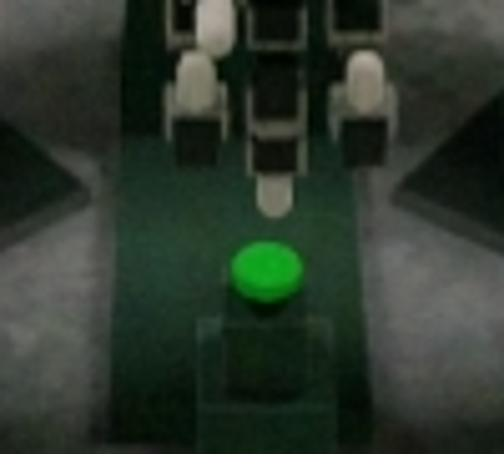

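>>> move(
  arm1={"target": [-0.2255, 0.0345, 0.9055, 0.1564, 0.9877, 0, 0], "speed": 0.02},
  arm4={"target": [-0.1615, -0.1395, 0.9055, 0, 0, 0.9877, 0.1564], "speed": 0.02},
  arm3={"target": [-0.0250, -0.6570, 0.86, 0, 1, 0, 0], "speed": 0.06},
  cameras=["cam_front", "cam_tips"],
)

>>> zoom_image(
  camera="cam_front",
  region=[300, 380, 400, 470],
)

>>> zoom_image(
  camera="cam_tips",
  region=[260, 150, 380, 260],
)

Scene clock: 204.77 s.
Joint torques (N m): arm1=[8.19 -40.51 -5.88 -17.34 10.04 9.42 0.78] | arm2=[0.05 -0.99 -0.55 -7.64 0.05 -0.04 -0.26] | arm3=[0.69 -17.56 2.03 -0.2 0.11 0.06 0.25] | arm4=[-10.45 -36.42 -9.56 -16.13 -2.83 13.45 -1.4]
Motor temperatures (°C): arm1=[35 40 32 35 40 47 44] | arm2=[30 31 32 33 41 42 40] | arm3=[35 33 29 31 37 47 40] | arm4=[35 39 34 34 36 49 42]
Flange force (N): arm1=[-3.4 -46.8 -5.6] | arm2=[0.1 -3.6 0.1] | arm3=[-2.3 1.8 -4.2] | arm4=[1.1 -43.9 -11.4]
move: arm1 done; arm3 done; arm4 done
Joint velocities: within noise
arm1.joint_positions: joint1_rad=-0.981 joint2_rad=+1.565 joint3_rad=-0.917 joint4_rad=+2.057 joint5_rad=+2.167 joint6_rad=+1.214 joint7_rad=+3.912 hand_index_mcp=+1.001 hand_index_abd=+0.011 hand_index_pip=+0.546 hand_index_dip=-0.909 hand_middle_mcp=+1.001 hand_middle_abd=+0.005 hand_middle_pip=+0.547 hand_middle_dip=-0.907 hand_ring_mcp=+1.000 hand_ring_abd=+0.010 hand_ring_pip=+0.545 hand_ring_dip=-0.911 hand_thumb_cmc=-0.561 hand_thumb_axl=+0.677 hand_thumb_mcp=+0.216 hand_thumb_ipl=+0.168 hand_current_limit=+0.400 hand_speed=-0.600
arm1.joint_status: not commanded
arm1.hand_state: goal,goal,goal,goal,goal,goal,goal,goal,goal,goal,goal,goal,goal,goal,goal,goal
arm1.index_mcp_current_ma: -9
arm1.index_abd_current_ma: 13
arm1.index_pip_current_ma: 4
arm1.index_dip_current_ma: -2
arm1.middle_mcp_current_ma: 4
arm1.middle_abd_current_ma: 1
arm1.middle_pip_current_ma: 3
arm1.middle_dip_current_ma: 3
arm1.ring_mcp_current_ma: 6
arm1.ring_abd_current_ma: 7
arm1.ring_pip_current_ma: 4
arm1.ring_dip_current_ma: 14
arm1.thumb_cmc_current_ma: 5
arm1.thumb_axl_current_ma: -6
arm1.thumb_mcp_current_ma: -2
arm1.thumb_ipl_current_ma: 0
arm1.hand_goal_index_mcp: 1.000
arm1.hand_goal_index_abd: 0.000
arm1.hand_goal_index_pip: 0.560
arm1.hand_goal_index_dip: -0.920
arm1.hand_goal_middle_mcp: 1.000
arm1.hand_goal_middle_abd: 0.000
arm1.hand_goal_middle_pip: 0.560
arm1.hand_goal_middle_dip: -0.920
arm1.hand_goal_ring_mcp: 1.000
arm1.hand_goal_ring_abd: 0.000
arm1.hand_goal_ring_pip: 0.560
arm1.hand_goal_ring_dip: -0.920
arm1.hand_goal_thumb_cmc: -0.570
arm1.hand_goal_thumb_axl: 0.678
arm1.hand_goal_thumb_mcp: 0.226
arm1.hand_goal_thumb_ipl: 0.168
arm1.hand: x=-0.2255 y=+0.0345 z=+0.9055 quat_wxyz=(-0.156, -0.988, +0.000, +0.000)
arm1.hand_target: x=-0.2255 y=+0.0345 z=+0.9055 quat_wxyz=(-0.156, -0.988, +0.000, +0.000)
arm1.hand_status: done (0.000 m and 0.0 deg from the pose sent, 0.003 m and 0.0 deg at the start)
arm2: as last shown
arm2.index_mcp_current_ma: -9
arm2.index_pip_current_ma: 11
arm2.index_dip_current_ma: -2
arm2.middle_mcp_current_ma: 6
arm2.middle_abd_current_ma: -4
arm2.middle_pip_current_ma: -5
arm2.middle_dip_current_ma: -3
arm2.ring_abd_current_ma: 4
arm2.ring_pip_current_ma: 10
arm2.ring_dip_current_ma: 1
arm2.thumb_axl_current_ma: 8
arm2.thumb_mcp_current_ma: -9
arm2.thumb_ipl_current_ma: 0
arm3.joint_positions: joint1_rad=-2.696 joint2_rad=+1.311 joint3_rad=+0.009 joint4_rad=+1.660 joint5_rad=-0.114 joint6_rad=+0.178 joint7_rad=+1.425 hand_index_mcp=+0.150 hand_index_abd=+0.000 hand_index_pip=-0.476 hand_index_dip=+0.008 hand_middle_mcp=+0.753 hand_middle_abd=-0.003 hand_middle_pip=+0.577 hand_middle_dip=+0.697 hand_ring_mcp=+0.152 hand_ring_abd=+0.000 hand_ring_pip=-0.470 hand_ring_dip=+0.008 hand_thumb_cmc=-0.575 hand_thumb_axl=+0.677 hand_thumb_mcp=+0.217 hand_thumb_ipl=+0.168 hand_current_limit=+0.400 hand_speed=-0.600
arm3.joint_status: not commanded
arm3.hand_state: blocked,goal,blocked,goal,goal,goal,goal,goal,blocked,goal,blocked,goal,goal,goal,goal,goal
arm3.index_mcp_current_ma: 10
arm3.index_abd_current_ma: 6
arm3.index_pip_current_ma: 12
arm3.index_dip_current_ma: -7
arm3.middle_mcp_current_ma: 2
arm3.middle_abd_current_ma: 6
arm3.middle_pip_current_ma: 6
arm3.middle_dip_current_ma: -6
arm3.ring_mcp_current_ma: -1
arm3.ring_abd_current_ma: 5
arm3.ring_pip_current_ma: 5
arm3.ring_dip_current_ma: 2
arm3.thumb_cmc_current_ma: -7
arm3.thumb_axl_current_ma: -7
arm3.thumb_mcp_current_ma: -10
arm3.thumb_ipl_current_ma: -3
arm3.hand_goal_index_mcp: 0.100
arm3.hand_goal_index_abd: 0.000
arm3.hand_goal_index_pip: -0.500
arm3.hand_goal_index_dip: 0.000
arm3.hand_goal_middle_mcp: 0.754
arm3.hand_goal_middle_abd: 0.000
arm3.hand_goal_middle_pip: 0.576
arm3.hand_goal_middle_dip: 0.696
arm3.hand_goal_ring_mcp: 0.100
arm3.hand_goal_ring_abd: 0.000
arm3.hand_goal_ring_pip: -0.500
arm3.hand_goal_ring_dip: 0.000
arm3.hand_goal_thumb_cmc: -0.570
arm3.hand_goal_thumb_axl: 0.678
arm3.hand_goal_thumb_mcp: 0.226
arm3.hand_goal_thumb_ipl: 0.168
arm3.hand: x=-0.0250 y=-0.6570 z=+0.8600 quat_wxyz=(+0.000, -1.000, +0.000, +0.000)
arm3.hand_target: x=-0.0250 y=-0.6570 z=+0.8600 quat_wxyz=(+0.000, -1.000, +0.000, +0.000)
arm3.hand_status: done (0.000 m and 0.0 deg from the pose sent, 0.040 m and 0.0 deg at the start)
arm4.joint_positions: joint1_rad=+1.470 joint2_rad=+1.458 joint3_rad=+0.441 joint4_rad=+2.082 joint5_rad=-2.326 joint6_rad=+0.888 joint7_rad=+3.007 hand_index_mcp=+0.998 hand_index_abd=-0.011 hand_index_pip=+0.559 hand_index_dip=-0.915 hand_middle_mcp=+1.001 hand_middle_abd=+0.002 hand_middle_pip=+0.557 hand_middle_dip=-0.913 hand_ring_mcp=+1.002 hand_ring_abd=+0.005 hand_ring_pip=+0.556 hand_ring_dip=-0.914 hand_thumb_cmc=-0.566 hand_thumb_axl=+0.677 hand_thumb_mcp=+0.220 hand_thumb_ipl=+0.168 hand_current_limit=+0.400 hand_speed=-0.600
arm4.joint_status: not commanded
arm4.hand_state: goal,goal,goal,goal,goal,goal,goal,goal,goal,goal,goal,goal,goal,goal,goal,goal
arm4.index_mcp_current_ma: -3
arm4.index_abd_current_ma: -9
arm4.index_pip_current_ma: -5
arm4.index_dip_current_ma: 11
arm4.middle_mcp_current_ma: -3
arm4.middle_abd_current_ma: -8
arm4.middle_pip_current_ma: -9
arm4.middle_dip_current_ma: -2
arm4.ring_mcp_current_ma: 0
arm4.ring_abd_current_ma: 3
arm4.ring_pip_current_ma: -17
arm4.ring_dip_current_ma: 11
arm4.thumb_cmc_current_ma: 5
arm4.thumb_axl_current_ma: 0
arm4.thumb_mcp_current_ma: 5
arm4.thumb_ipl_current_ma: -6
arm4.hand_goal_index_mcp: 1.000
arm4.hand_goal_index_abd: 0.000
arm4.hand_goal_index_pip: 0.560
arm4.hand_goal_index_dip: -0.920
arm4.hand_goal_middle_mcp: 1.000
arm4.hand_goal_middle_abd: 0.000
arm4.hand_goal_middle_pip: 0.560
arm4.hand_goal_middle_dip: -0.920
arm4.hand_goal_ring_mcp: 1.000
arm4.hand_goal_ring_abd: 0.000
arm4.hand_goal_ring_pip: 0.560
arm4.hand_goal_ring_dip: -0.920
arm4.hand_goal_thumb_cmc: -0.570
arm4.hand_goal_thumb_axl: 0.678
arm4.hand_goal_thumb_mcp: 0.226
arm4.hand_goal_thumb_ipl: 0.168
arm4.hand: x=-0.1615 y=-0.1395 z=+0.9055 quat_wxyz=(+0.000, +0.000, +0.988, +0.156)
arm4.hand_target: x=-0.1615 y=-0.1395 z=+0.9055 quat_wxyz=(+0.000, +0.000, +0.988, +0.156)
arm4.hand_status: done (0.000 m and 0.0 deg from the pose sent, 0.003 m and 0.0 deg at the start)

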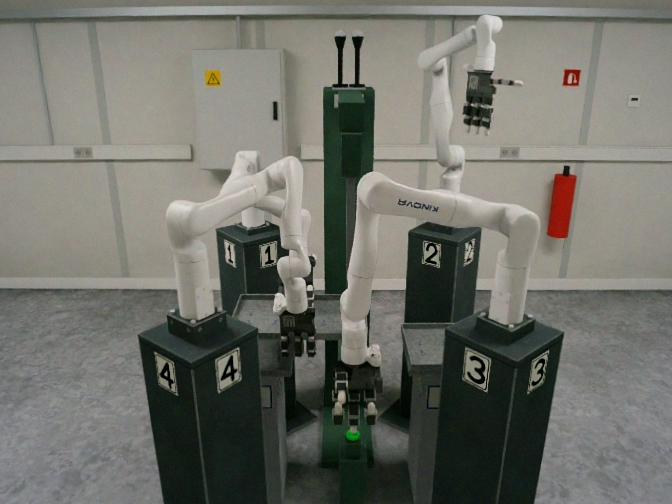

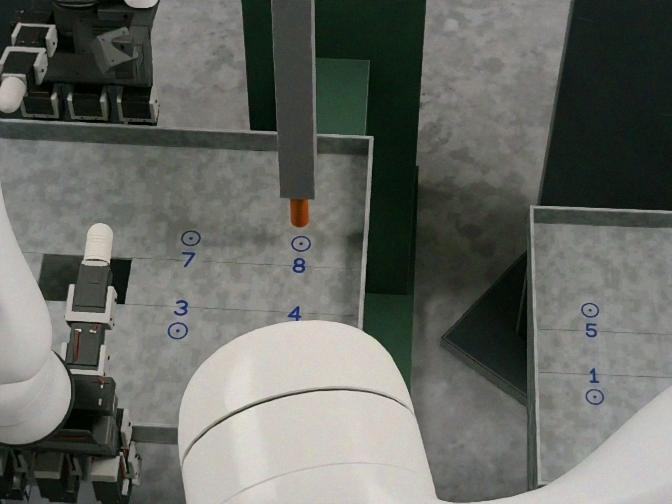

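Scaled by 5.040.

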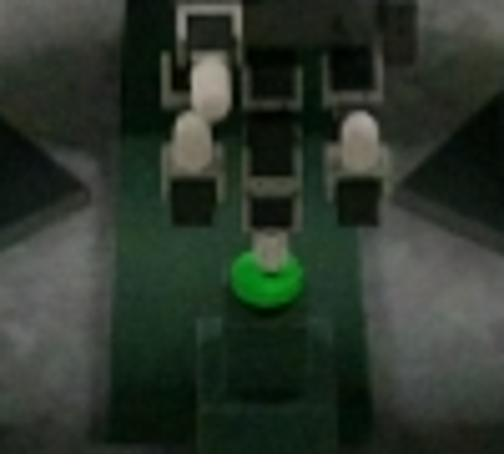

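Scaled by 4.200.

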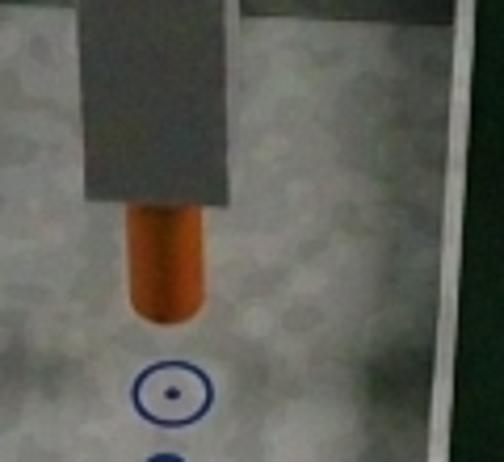

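>>> wait(
  seconds=0.5,
  cameras=["cam_front", "cam_tips"],
)

>>> zoom_image(
  camera="cam_front",
  region=[300, 20, 400, 110],
)

>>> zoom_image(
  camera="cam_tips",
  region=[260, 150, 380, 260],
)

Scene clock: 212.37 s.
Joint torques (N m): arm1=[8.32 -40.67 -5.84 -17.56 10.08 9.5 0.82] | arm2=[0.02 -1.09 -0.5 -7.66 0 -0.03 -0.32] | arm3=[0.71 -17.56 2.02 -0.15 0.13 0.02 0.25] | arm4=[-10.42 -36.68 -9.62 -16.32 -2.92 13.59 -1.44]
Motor temperatures (°C): arm1=[36 41 32 35 40 47 44] | arm2=[30 31 32 33 41 41 40] | arm3=[35 33 29 31 37 47 40] | arm4=[35 39 34 34 36 49 42]
Flange force (N): arm1=[-3.5 -47.5 -5.9] | arm2=[-0.1 -3.7 0.1] | arm3=[-2.6 1.9 -4.2] | arm4=[1.2 -44.2 -11.4]
Joint velocities: within noise
arm1.joint_positions: joint1_rad=-0.981 joint2_rad=+1.565 joint3_rad=-0.917 joint4_rad=+2.057 joint5_rad=+2.167 joint6_rad=+1.214 joint7_rad=+3.912 hand_index_mcp=+1.001 hand_index_abd=+0.021 hand_index_pip=+0.548 hand_index_dip=-0.909 hand_middle_mcp=+1.001 hand_middle_abd=+0.004 hand_middle_pip=+0.548 hand_middle_dip=-0.907 hand_ring_mcp=+1.000 hand_ring_abd=+0.009 hand_ring_pip=+0.547 hand_ring_dip=-0.911 hand_thumb_cmc=-0.561 hand_thumb_axl=+0.677 hand_thumb_mcp=+0.216 hand_thumb_ipl=+0.168 hand_current_limit=+0.400 hand_speed=-0.600
arm1.joint_status: not commanded
arm1.hand_state: goal,blocked,goal,goal,goal,goal,goal,goal,goal,goal,goal,goal,goal,goal,goal,goal
arm1.index_mcp_current_ma: -10
arm1.index_abd_current_ma: 7
arm1.index_pip_current_ma: 10
arm1.index_dip_current_ma: 0
arm1.middle_mcp_current_ma: 2
arm1.middle_abd_current_ma: 0
arm1.middle_pip_current_ma: -2
arm1.middle_dip_current_ma: 9
arm1.ring_mcp_current_ma: 2
arm1.ring_abd_current_ma: 3
arm1.ring_pip_current_ma: 9
arm1.ring_dip_current_ma: 10
arm1.thumb_cmc_current_ma: -6
arm1.thumb_axl_current_ma: 4
arm1.thumb_mcp_current_ma: 1
arm1.thumb_ipl_current_ma: -5
arm1.hand_goal_index_mcp: 1.000
arm1.hand_goal_index_abd: 0.000
arm1.hand_goal_index_pip: 0.560
arm1.hand_goal_index_dip: -0.920
arm1.hand_goal_middle_mcp: 1.000
arm1.hand_goal_middle_abd: 0.000
arm1.hand_goal_middle_pip: 0.560
arm1.hand_goal_middle_dip: -0.920
arm1.hand_goal_ring_mcp: 1.000
arm1.hand_goal_ring_abd: 0.000
arm1.hand_goal_ring_pip: 0.560
arm1.hand_goal_ring_dip: -0.920
arm1.hand_goal_thumb_cmc: -0.570
arm1.hand_goal_thumb_axl: 0.678
arm1.hand_goal_thumb_mcp: 0.226
arm1.hand_goal_thumb_ipl: 0.168
arm1.hand: x=-0.2255 y=+0.0345 z=+0.9055 quat_wxyz=(-0.156, -0.988, +0.000, +0.000)
arm1.hand_target: x=-0.2255 y=+0.0345 z=+0.9055 quat_wxyz=(-0.156, -0.988, +0.000, +0.000)
arm1.hand_status: done (0.000 m and 0.0 deg from the pose sent, 0.003 m and 0.0 deg at the start)
arm2.joint_positions: joint1_rad=+0.337 joint2_rad=-0.359 joint3_rad=-0.117 joint4_rad=+1.459 joint5_rad=-0.012 joint6_rad=+2.047 joint7_rad=+1.614 hand_index_mcp=+0.753 hand_index_abd=+0.000 hand_index_pip=+0.577 hand_index_dip=+0.696 hand_middle_mcp=+0.753 hand_middle_abd=+0.000 hand_middle_pip=+0.577 hand_middle_dip=+0.696 hand_ring_mcp=+0.753 hand_ring_abd=+0.000 hand_ring_pip=+0.577 hand_ring_dip=+0.696 hand_thumb_cmc=+0.714 hand_thumb_axl=+0.677 hand_thumb_mcp=+0.224 hand_thumb_ipl=+0.168 hand_current_limit=+0.400 hand_speed=-0.600
arm2.joint_status: not commanded
arm2.hand_state: goal,goal,goal,goal,goal,goal,goal,goal,goal,goal,goal,goal,goal,goal,goal,goal
arm2.index_mcp_current_ma: -11
arm2.index_abd_current_ma: -1
arm2.index_pip_current_ma: 11
arm2.index_dip_current_ma: -4
arm2.middle_mcp_current_ma: 4
arm2.middle_abd_current_ma: -4
arm2.middle_pip_current_ma: -5
arm2.middle_dip_current_ma: -1
arm2.ring_mcp_current_ma: -2
arm2.ring_abd_current_ma: 5
arm2.ring_pip_current_ma: 13
arm2.ring_dip_current_ma: 3
arm2.thumb_cmc_current_ma: 7
arm2.thumb_axl_current_ma: 4
arm2.thumb_mcp_current_ma: -4
arm2.thumb_ipl_current_ma: -7
arm2.hand_goal_index_mcp: 0.754
arm2.hand_goal_index_abd: 0.000
arm2.hand_goal_index_pip: 0.576
arm2.hand_goal_index_dip: 0.696
arm2.hand_goal_middle_mcp: 0.754
arm2.hand_goal_middle_abd: 0.000
arm2.hand_goal_middle_pip: 0.576
arm2.hand_goal_middle_dip: 0.696
arm2.hand_goal_ring_mcp: 0.754
arm2.hand_goal_ring_abd: 0.000
arm2.hand_goal_ring_pip: 0.576
arm2.hand_goal_ring_dip: 0.696
arm2.hand_goal_thumb_cmc: 0.714
arm2.hand_goal_thumb_axl: 0.678
arm2.hand_goal_thumb_mcp: 0.226
arm2.hand_goal_thumb_ipl: 0.168
arm2.hand: x=+0.6049 y=+0.4134 z=+1.5951 quat_wxyz=(-0.015, +0.402, +0.915, -0.017)
arm2.hand_target: x=+0.6049 y=+0.4134 z=+1.5951 quat_wxyz=(-0.015, +0.402, +0.915, -0.017)
arm2.hand_status: not commanded
arm3.joint_positions: joint1_rad=-2.696 joint2_rad=+1.311 joint3_rad=+0.009 joint4_rad=+1.660 joint5_rad=-0.114 joint6_rad=+0.178 joint7_rad=+1.425 hand_index_mcp=+0.150 hand_index_abd=+0.000 hand_index_pip=-0.476 hand_index_dip=+0.008 hand_middle_mcp=+0.753 hand_middle_abd=-0.003 hand_middle_pip=+0.577 hand_middle_dip=+0.697 hand_ring_mcp=+0.152 hand_ring_abd=+0.000 hand_ring_pip=-0.470 hand_ring_dip=+0.008 hand_thumb_cmc=-0.575 hand_thumb_axl=+0.677 hand_thumb_mcp=+0.217 hand_thumb_ipl=+0.168 hand_current_limit=+0.400 hand_speed=-0.600
arm3.joint_status: not commanded
arm3.hand_state: blocked,goal,blocked,goal,goal,goal,goal,goal,blocked,goal,blocked,goal,goal,goal,goal,goal
arm3.index_mcp_current_ma: 11
arm3.index_abd_current_ma: 8
arm3.index_pip_current_ma: 13
arm3.index_dip_current_ma: -11
arm3.middle_mcp_current_ma: 8
arm3.middle_abd_current_ma: -1
arm3.middle_pip_current_ma: 8
arm3.middle_dip_current_ma: -9
arm3.ring_mcp_current_ma: 5
arm3.ring_abd_current_ma: 6
arm3.ring_pip_current_ma: 7
arm3.ring_dip_current_ma: -3
arm3.thumb_cmc_current_ma: -8
arm3.thumb_axl_current_ma: -4
arm3.thumb_mcp_current_ma: -2
arm3.thumb_ipl_current_ma: -9
arm3.hand_goal_index_mcp: 0.100
arm3.hand_goal_index_abd: 0.000
arm3.hand_goal_index_pip: -0.500
arm3.hand_goal_index_dip: 0.000
arm3.hand_goal_middle_mcp: 0.754
arm3.hand_goal_middle_abd: 0.000
arm3.hand_goal_middle_pip: 0.576
arm3.hand_goal_middle_dip: 0.696
arm3.hand_goal_ring_mcp: 0.100
arm3.hand_goal_ring_abd: 0.000
arm3.hand_goal_ring_pip: -0.500
arm3.hand_goal_ring_dip: 0.000
arm3.hand_goal_thumb_cmc: -0.570
arm3.hand_goal_thumb_axl: 0.678
arm3.hand_goal_thumb_mcp: 0.226
arm3.hand_goal_thumb_ipl: 0.168
arm3.hand: x=-0.0250 y=-0.6570 z=+0.8600 quat_wxyz=(+0.000, -1.000, +0.000, +0.000)
arm3.hand_target: x=-0.0250 y=-0.6570 z=+0.8600 quat_wxyz=(+0.000, -1.000, +0.000, +0.000)
arm3.hand_status: done (0.000 m and 0.0 deg from the pose sent, 0.040 m and 0.0 deg at the start)
arm4.joint_positions: joint1_rad=+1.470 joint2_rad=+1.458 joint3_rad=+0.441 joint4_rad=+2.082 joint5_rad=-2.326 joint6_rad=+0.888 joint7_rad=+3.007 hand_index_mcp=+0.999 hand_index_abd=-0.010 hand_index_pip=+0.559 hand_index_dip=-0.915 hand_middle_mcp=+1.001 hand_middle_abd=+0.003 hand_middle_pip=+0.557 hand_middle_dip=-0.913 hand_ring_mcp=+1.002 hand_ring_abd=-0.015 hand_ring_pip=+0.556 hand_ring_dip=-0.914 hand_thumb_cmc=-0.566 hand_thumb_axl=+0.677 hand_thumb_mcp=+0.220 hand_thumb_ipl=+0.168 hand_current_limit=+0.400 hand_speed=-0.600
arm4.joint_status: not commanded
arm4.hand_state: goal,goal,goal,goal,goal,goal,goal,goal,goal,goal,goal,goal,goal,goal,goal,goal
arm4.index_mcp_current_ma: -8
arm4.index_abd_current_ma: 5
arm4.index_pip_current_ma: -14
arm4.index_dip_current_ma: -2
arm4.middle_mcp_current_ma: 7
arm4.middle_abd_current_ma: -3
arm4.middle_pip_current_ma: -5
arm4.middle_dip_current_ma: 4
arm4.ring_mcp_current_ma: 15
arm4.ring_abd_current_ma: 6
arm4.ring_pip_current_ma: -1
arm4.ring_dip_current_ma: -7
arm4.thumb_cmc_current_ma: 1
arm4.thumb_axl_current_ma: 11
arm4.thumb_mcp_current_ma: 19
arm4.thumb_ipl_current_ma: 3
arm4.hand_goal_index_mcp: 1.000
arm4.hand_goal_index_abd: 0.000
arm4.hand_goal_index_pip: 0.560
arm4.hand_goal_index_dip: -0.920
arm4.hand_goal_middle_mcp: 1.000
arm4.hand_goal_middle_abd: 0.000
arm4.hand_goal_middle_pip: 0.560
arm4.hand_goal_middle_dip: -0.920
arm4.hand_goal_ring_mcp: 1.000
arm4.hand_goal_ring_abd: 0.000
arm4.hand_goal_ring_pip: 0.560
arm4.hand_goal_ring_dip: -0.920
arm4.hand_goal_thumb_cmc: -0.570
arm4.hand_goal_thumb_axl: 0.678
arm4.hand_goal_thumb_mcp: 0.226
arm4.hand_goal_thumb_ipl: 0.168
arm4.hand: x=-0.1615 y=-0.1395 z=+0.9055 quat_wxyz=(+0.000, +0.000, +0.988, +0.156)
arm4.hand_target: x=-0.1615 y=-0.1395 z=+0.9055 quat_wxyz=(+0.000, +0.000, +0.988, +0.156)
arm4.hand_status: done (0.000 m and 0.0 deg from the pose sent, 0.003 m and 0.0 deg at the start)
wait: 0.50 s; at rest from the start

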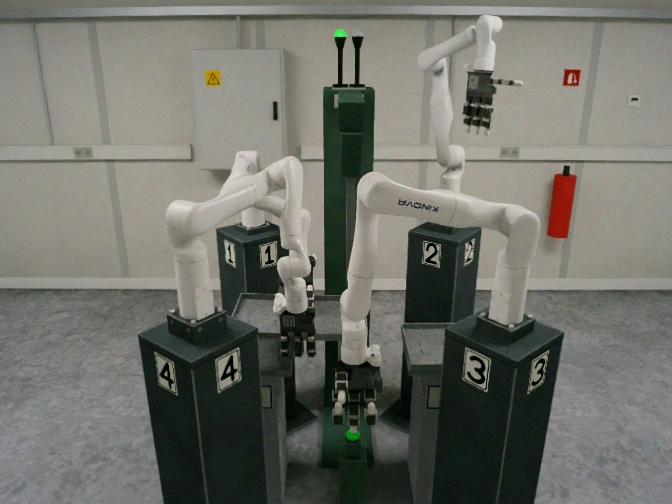

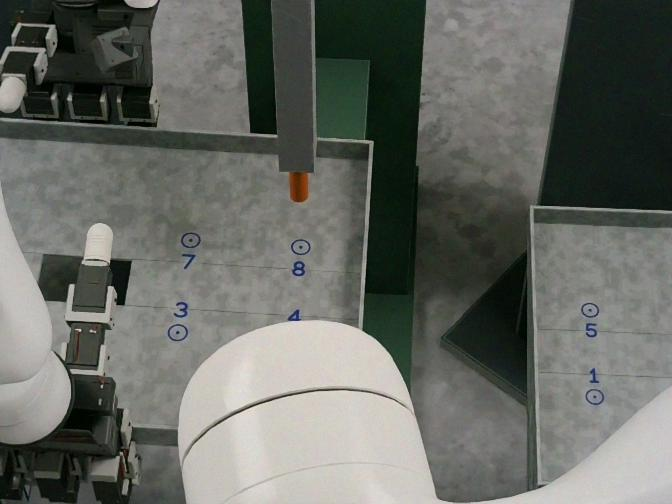

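Scaled by 5.040.

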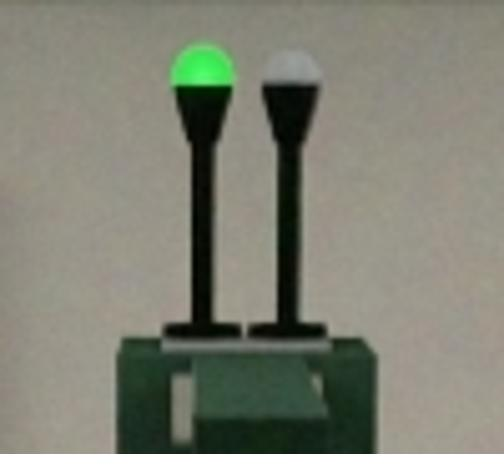

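Scaled by 4.200.

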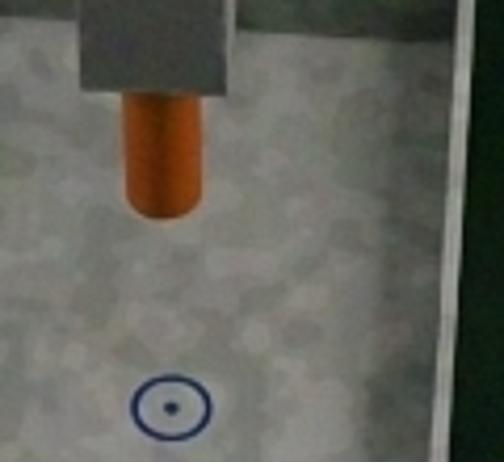

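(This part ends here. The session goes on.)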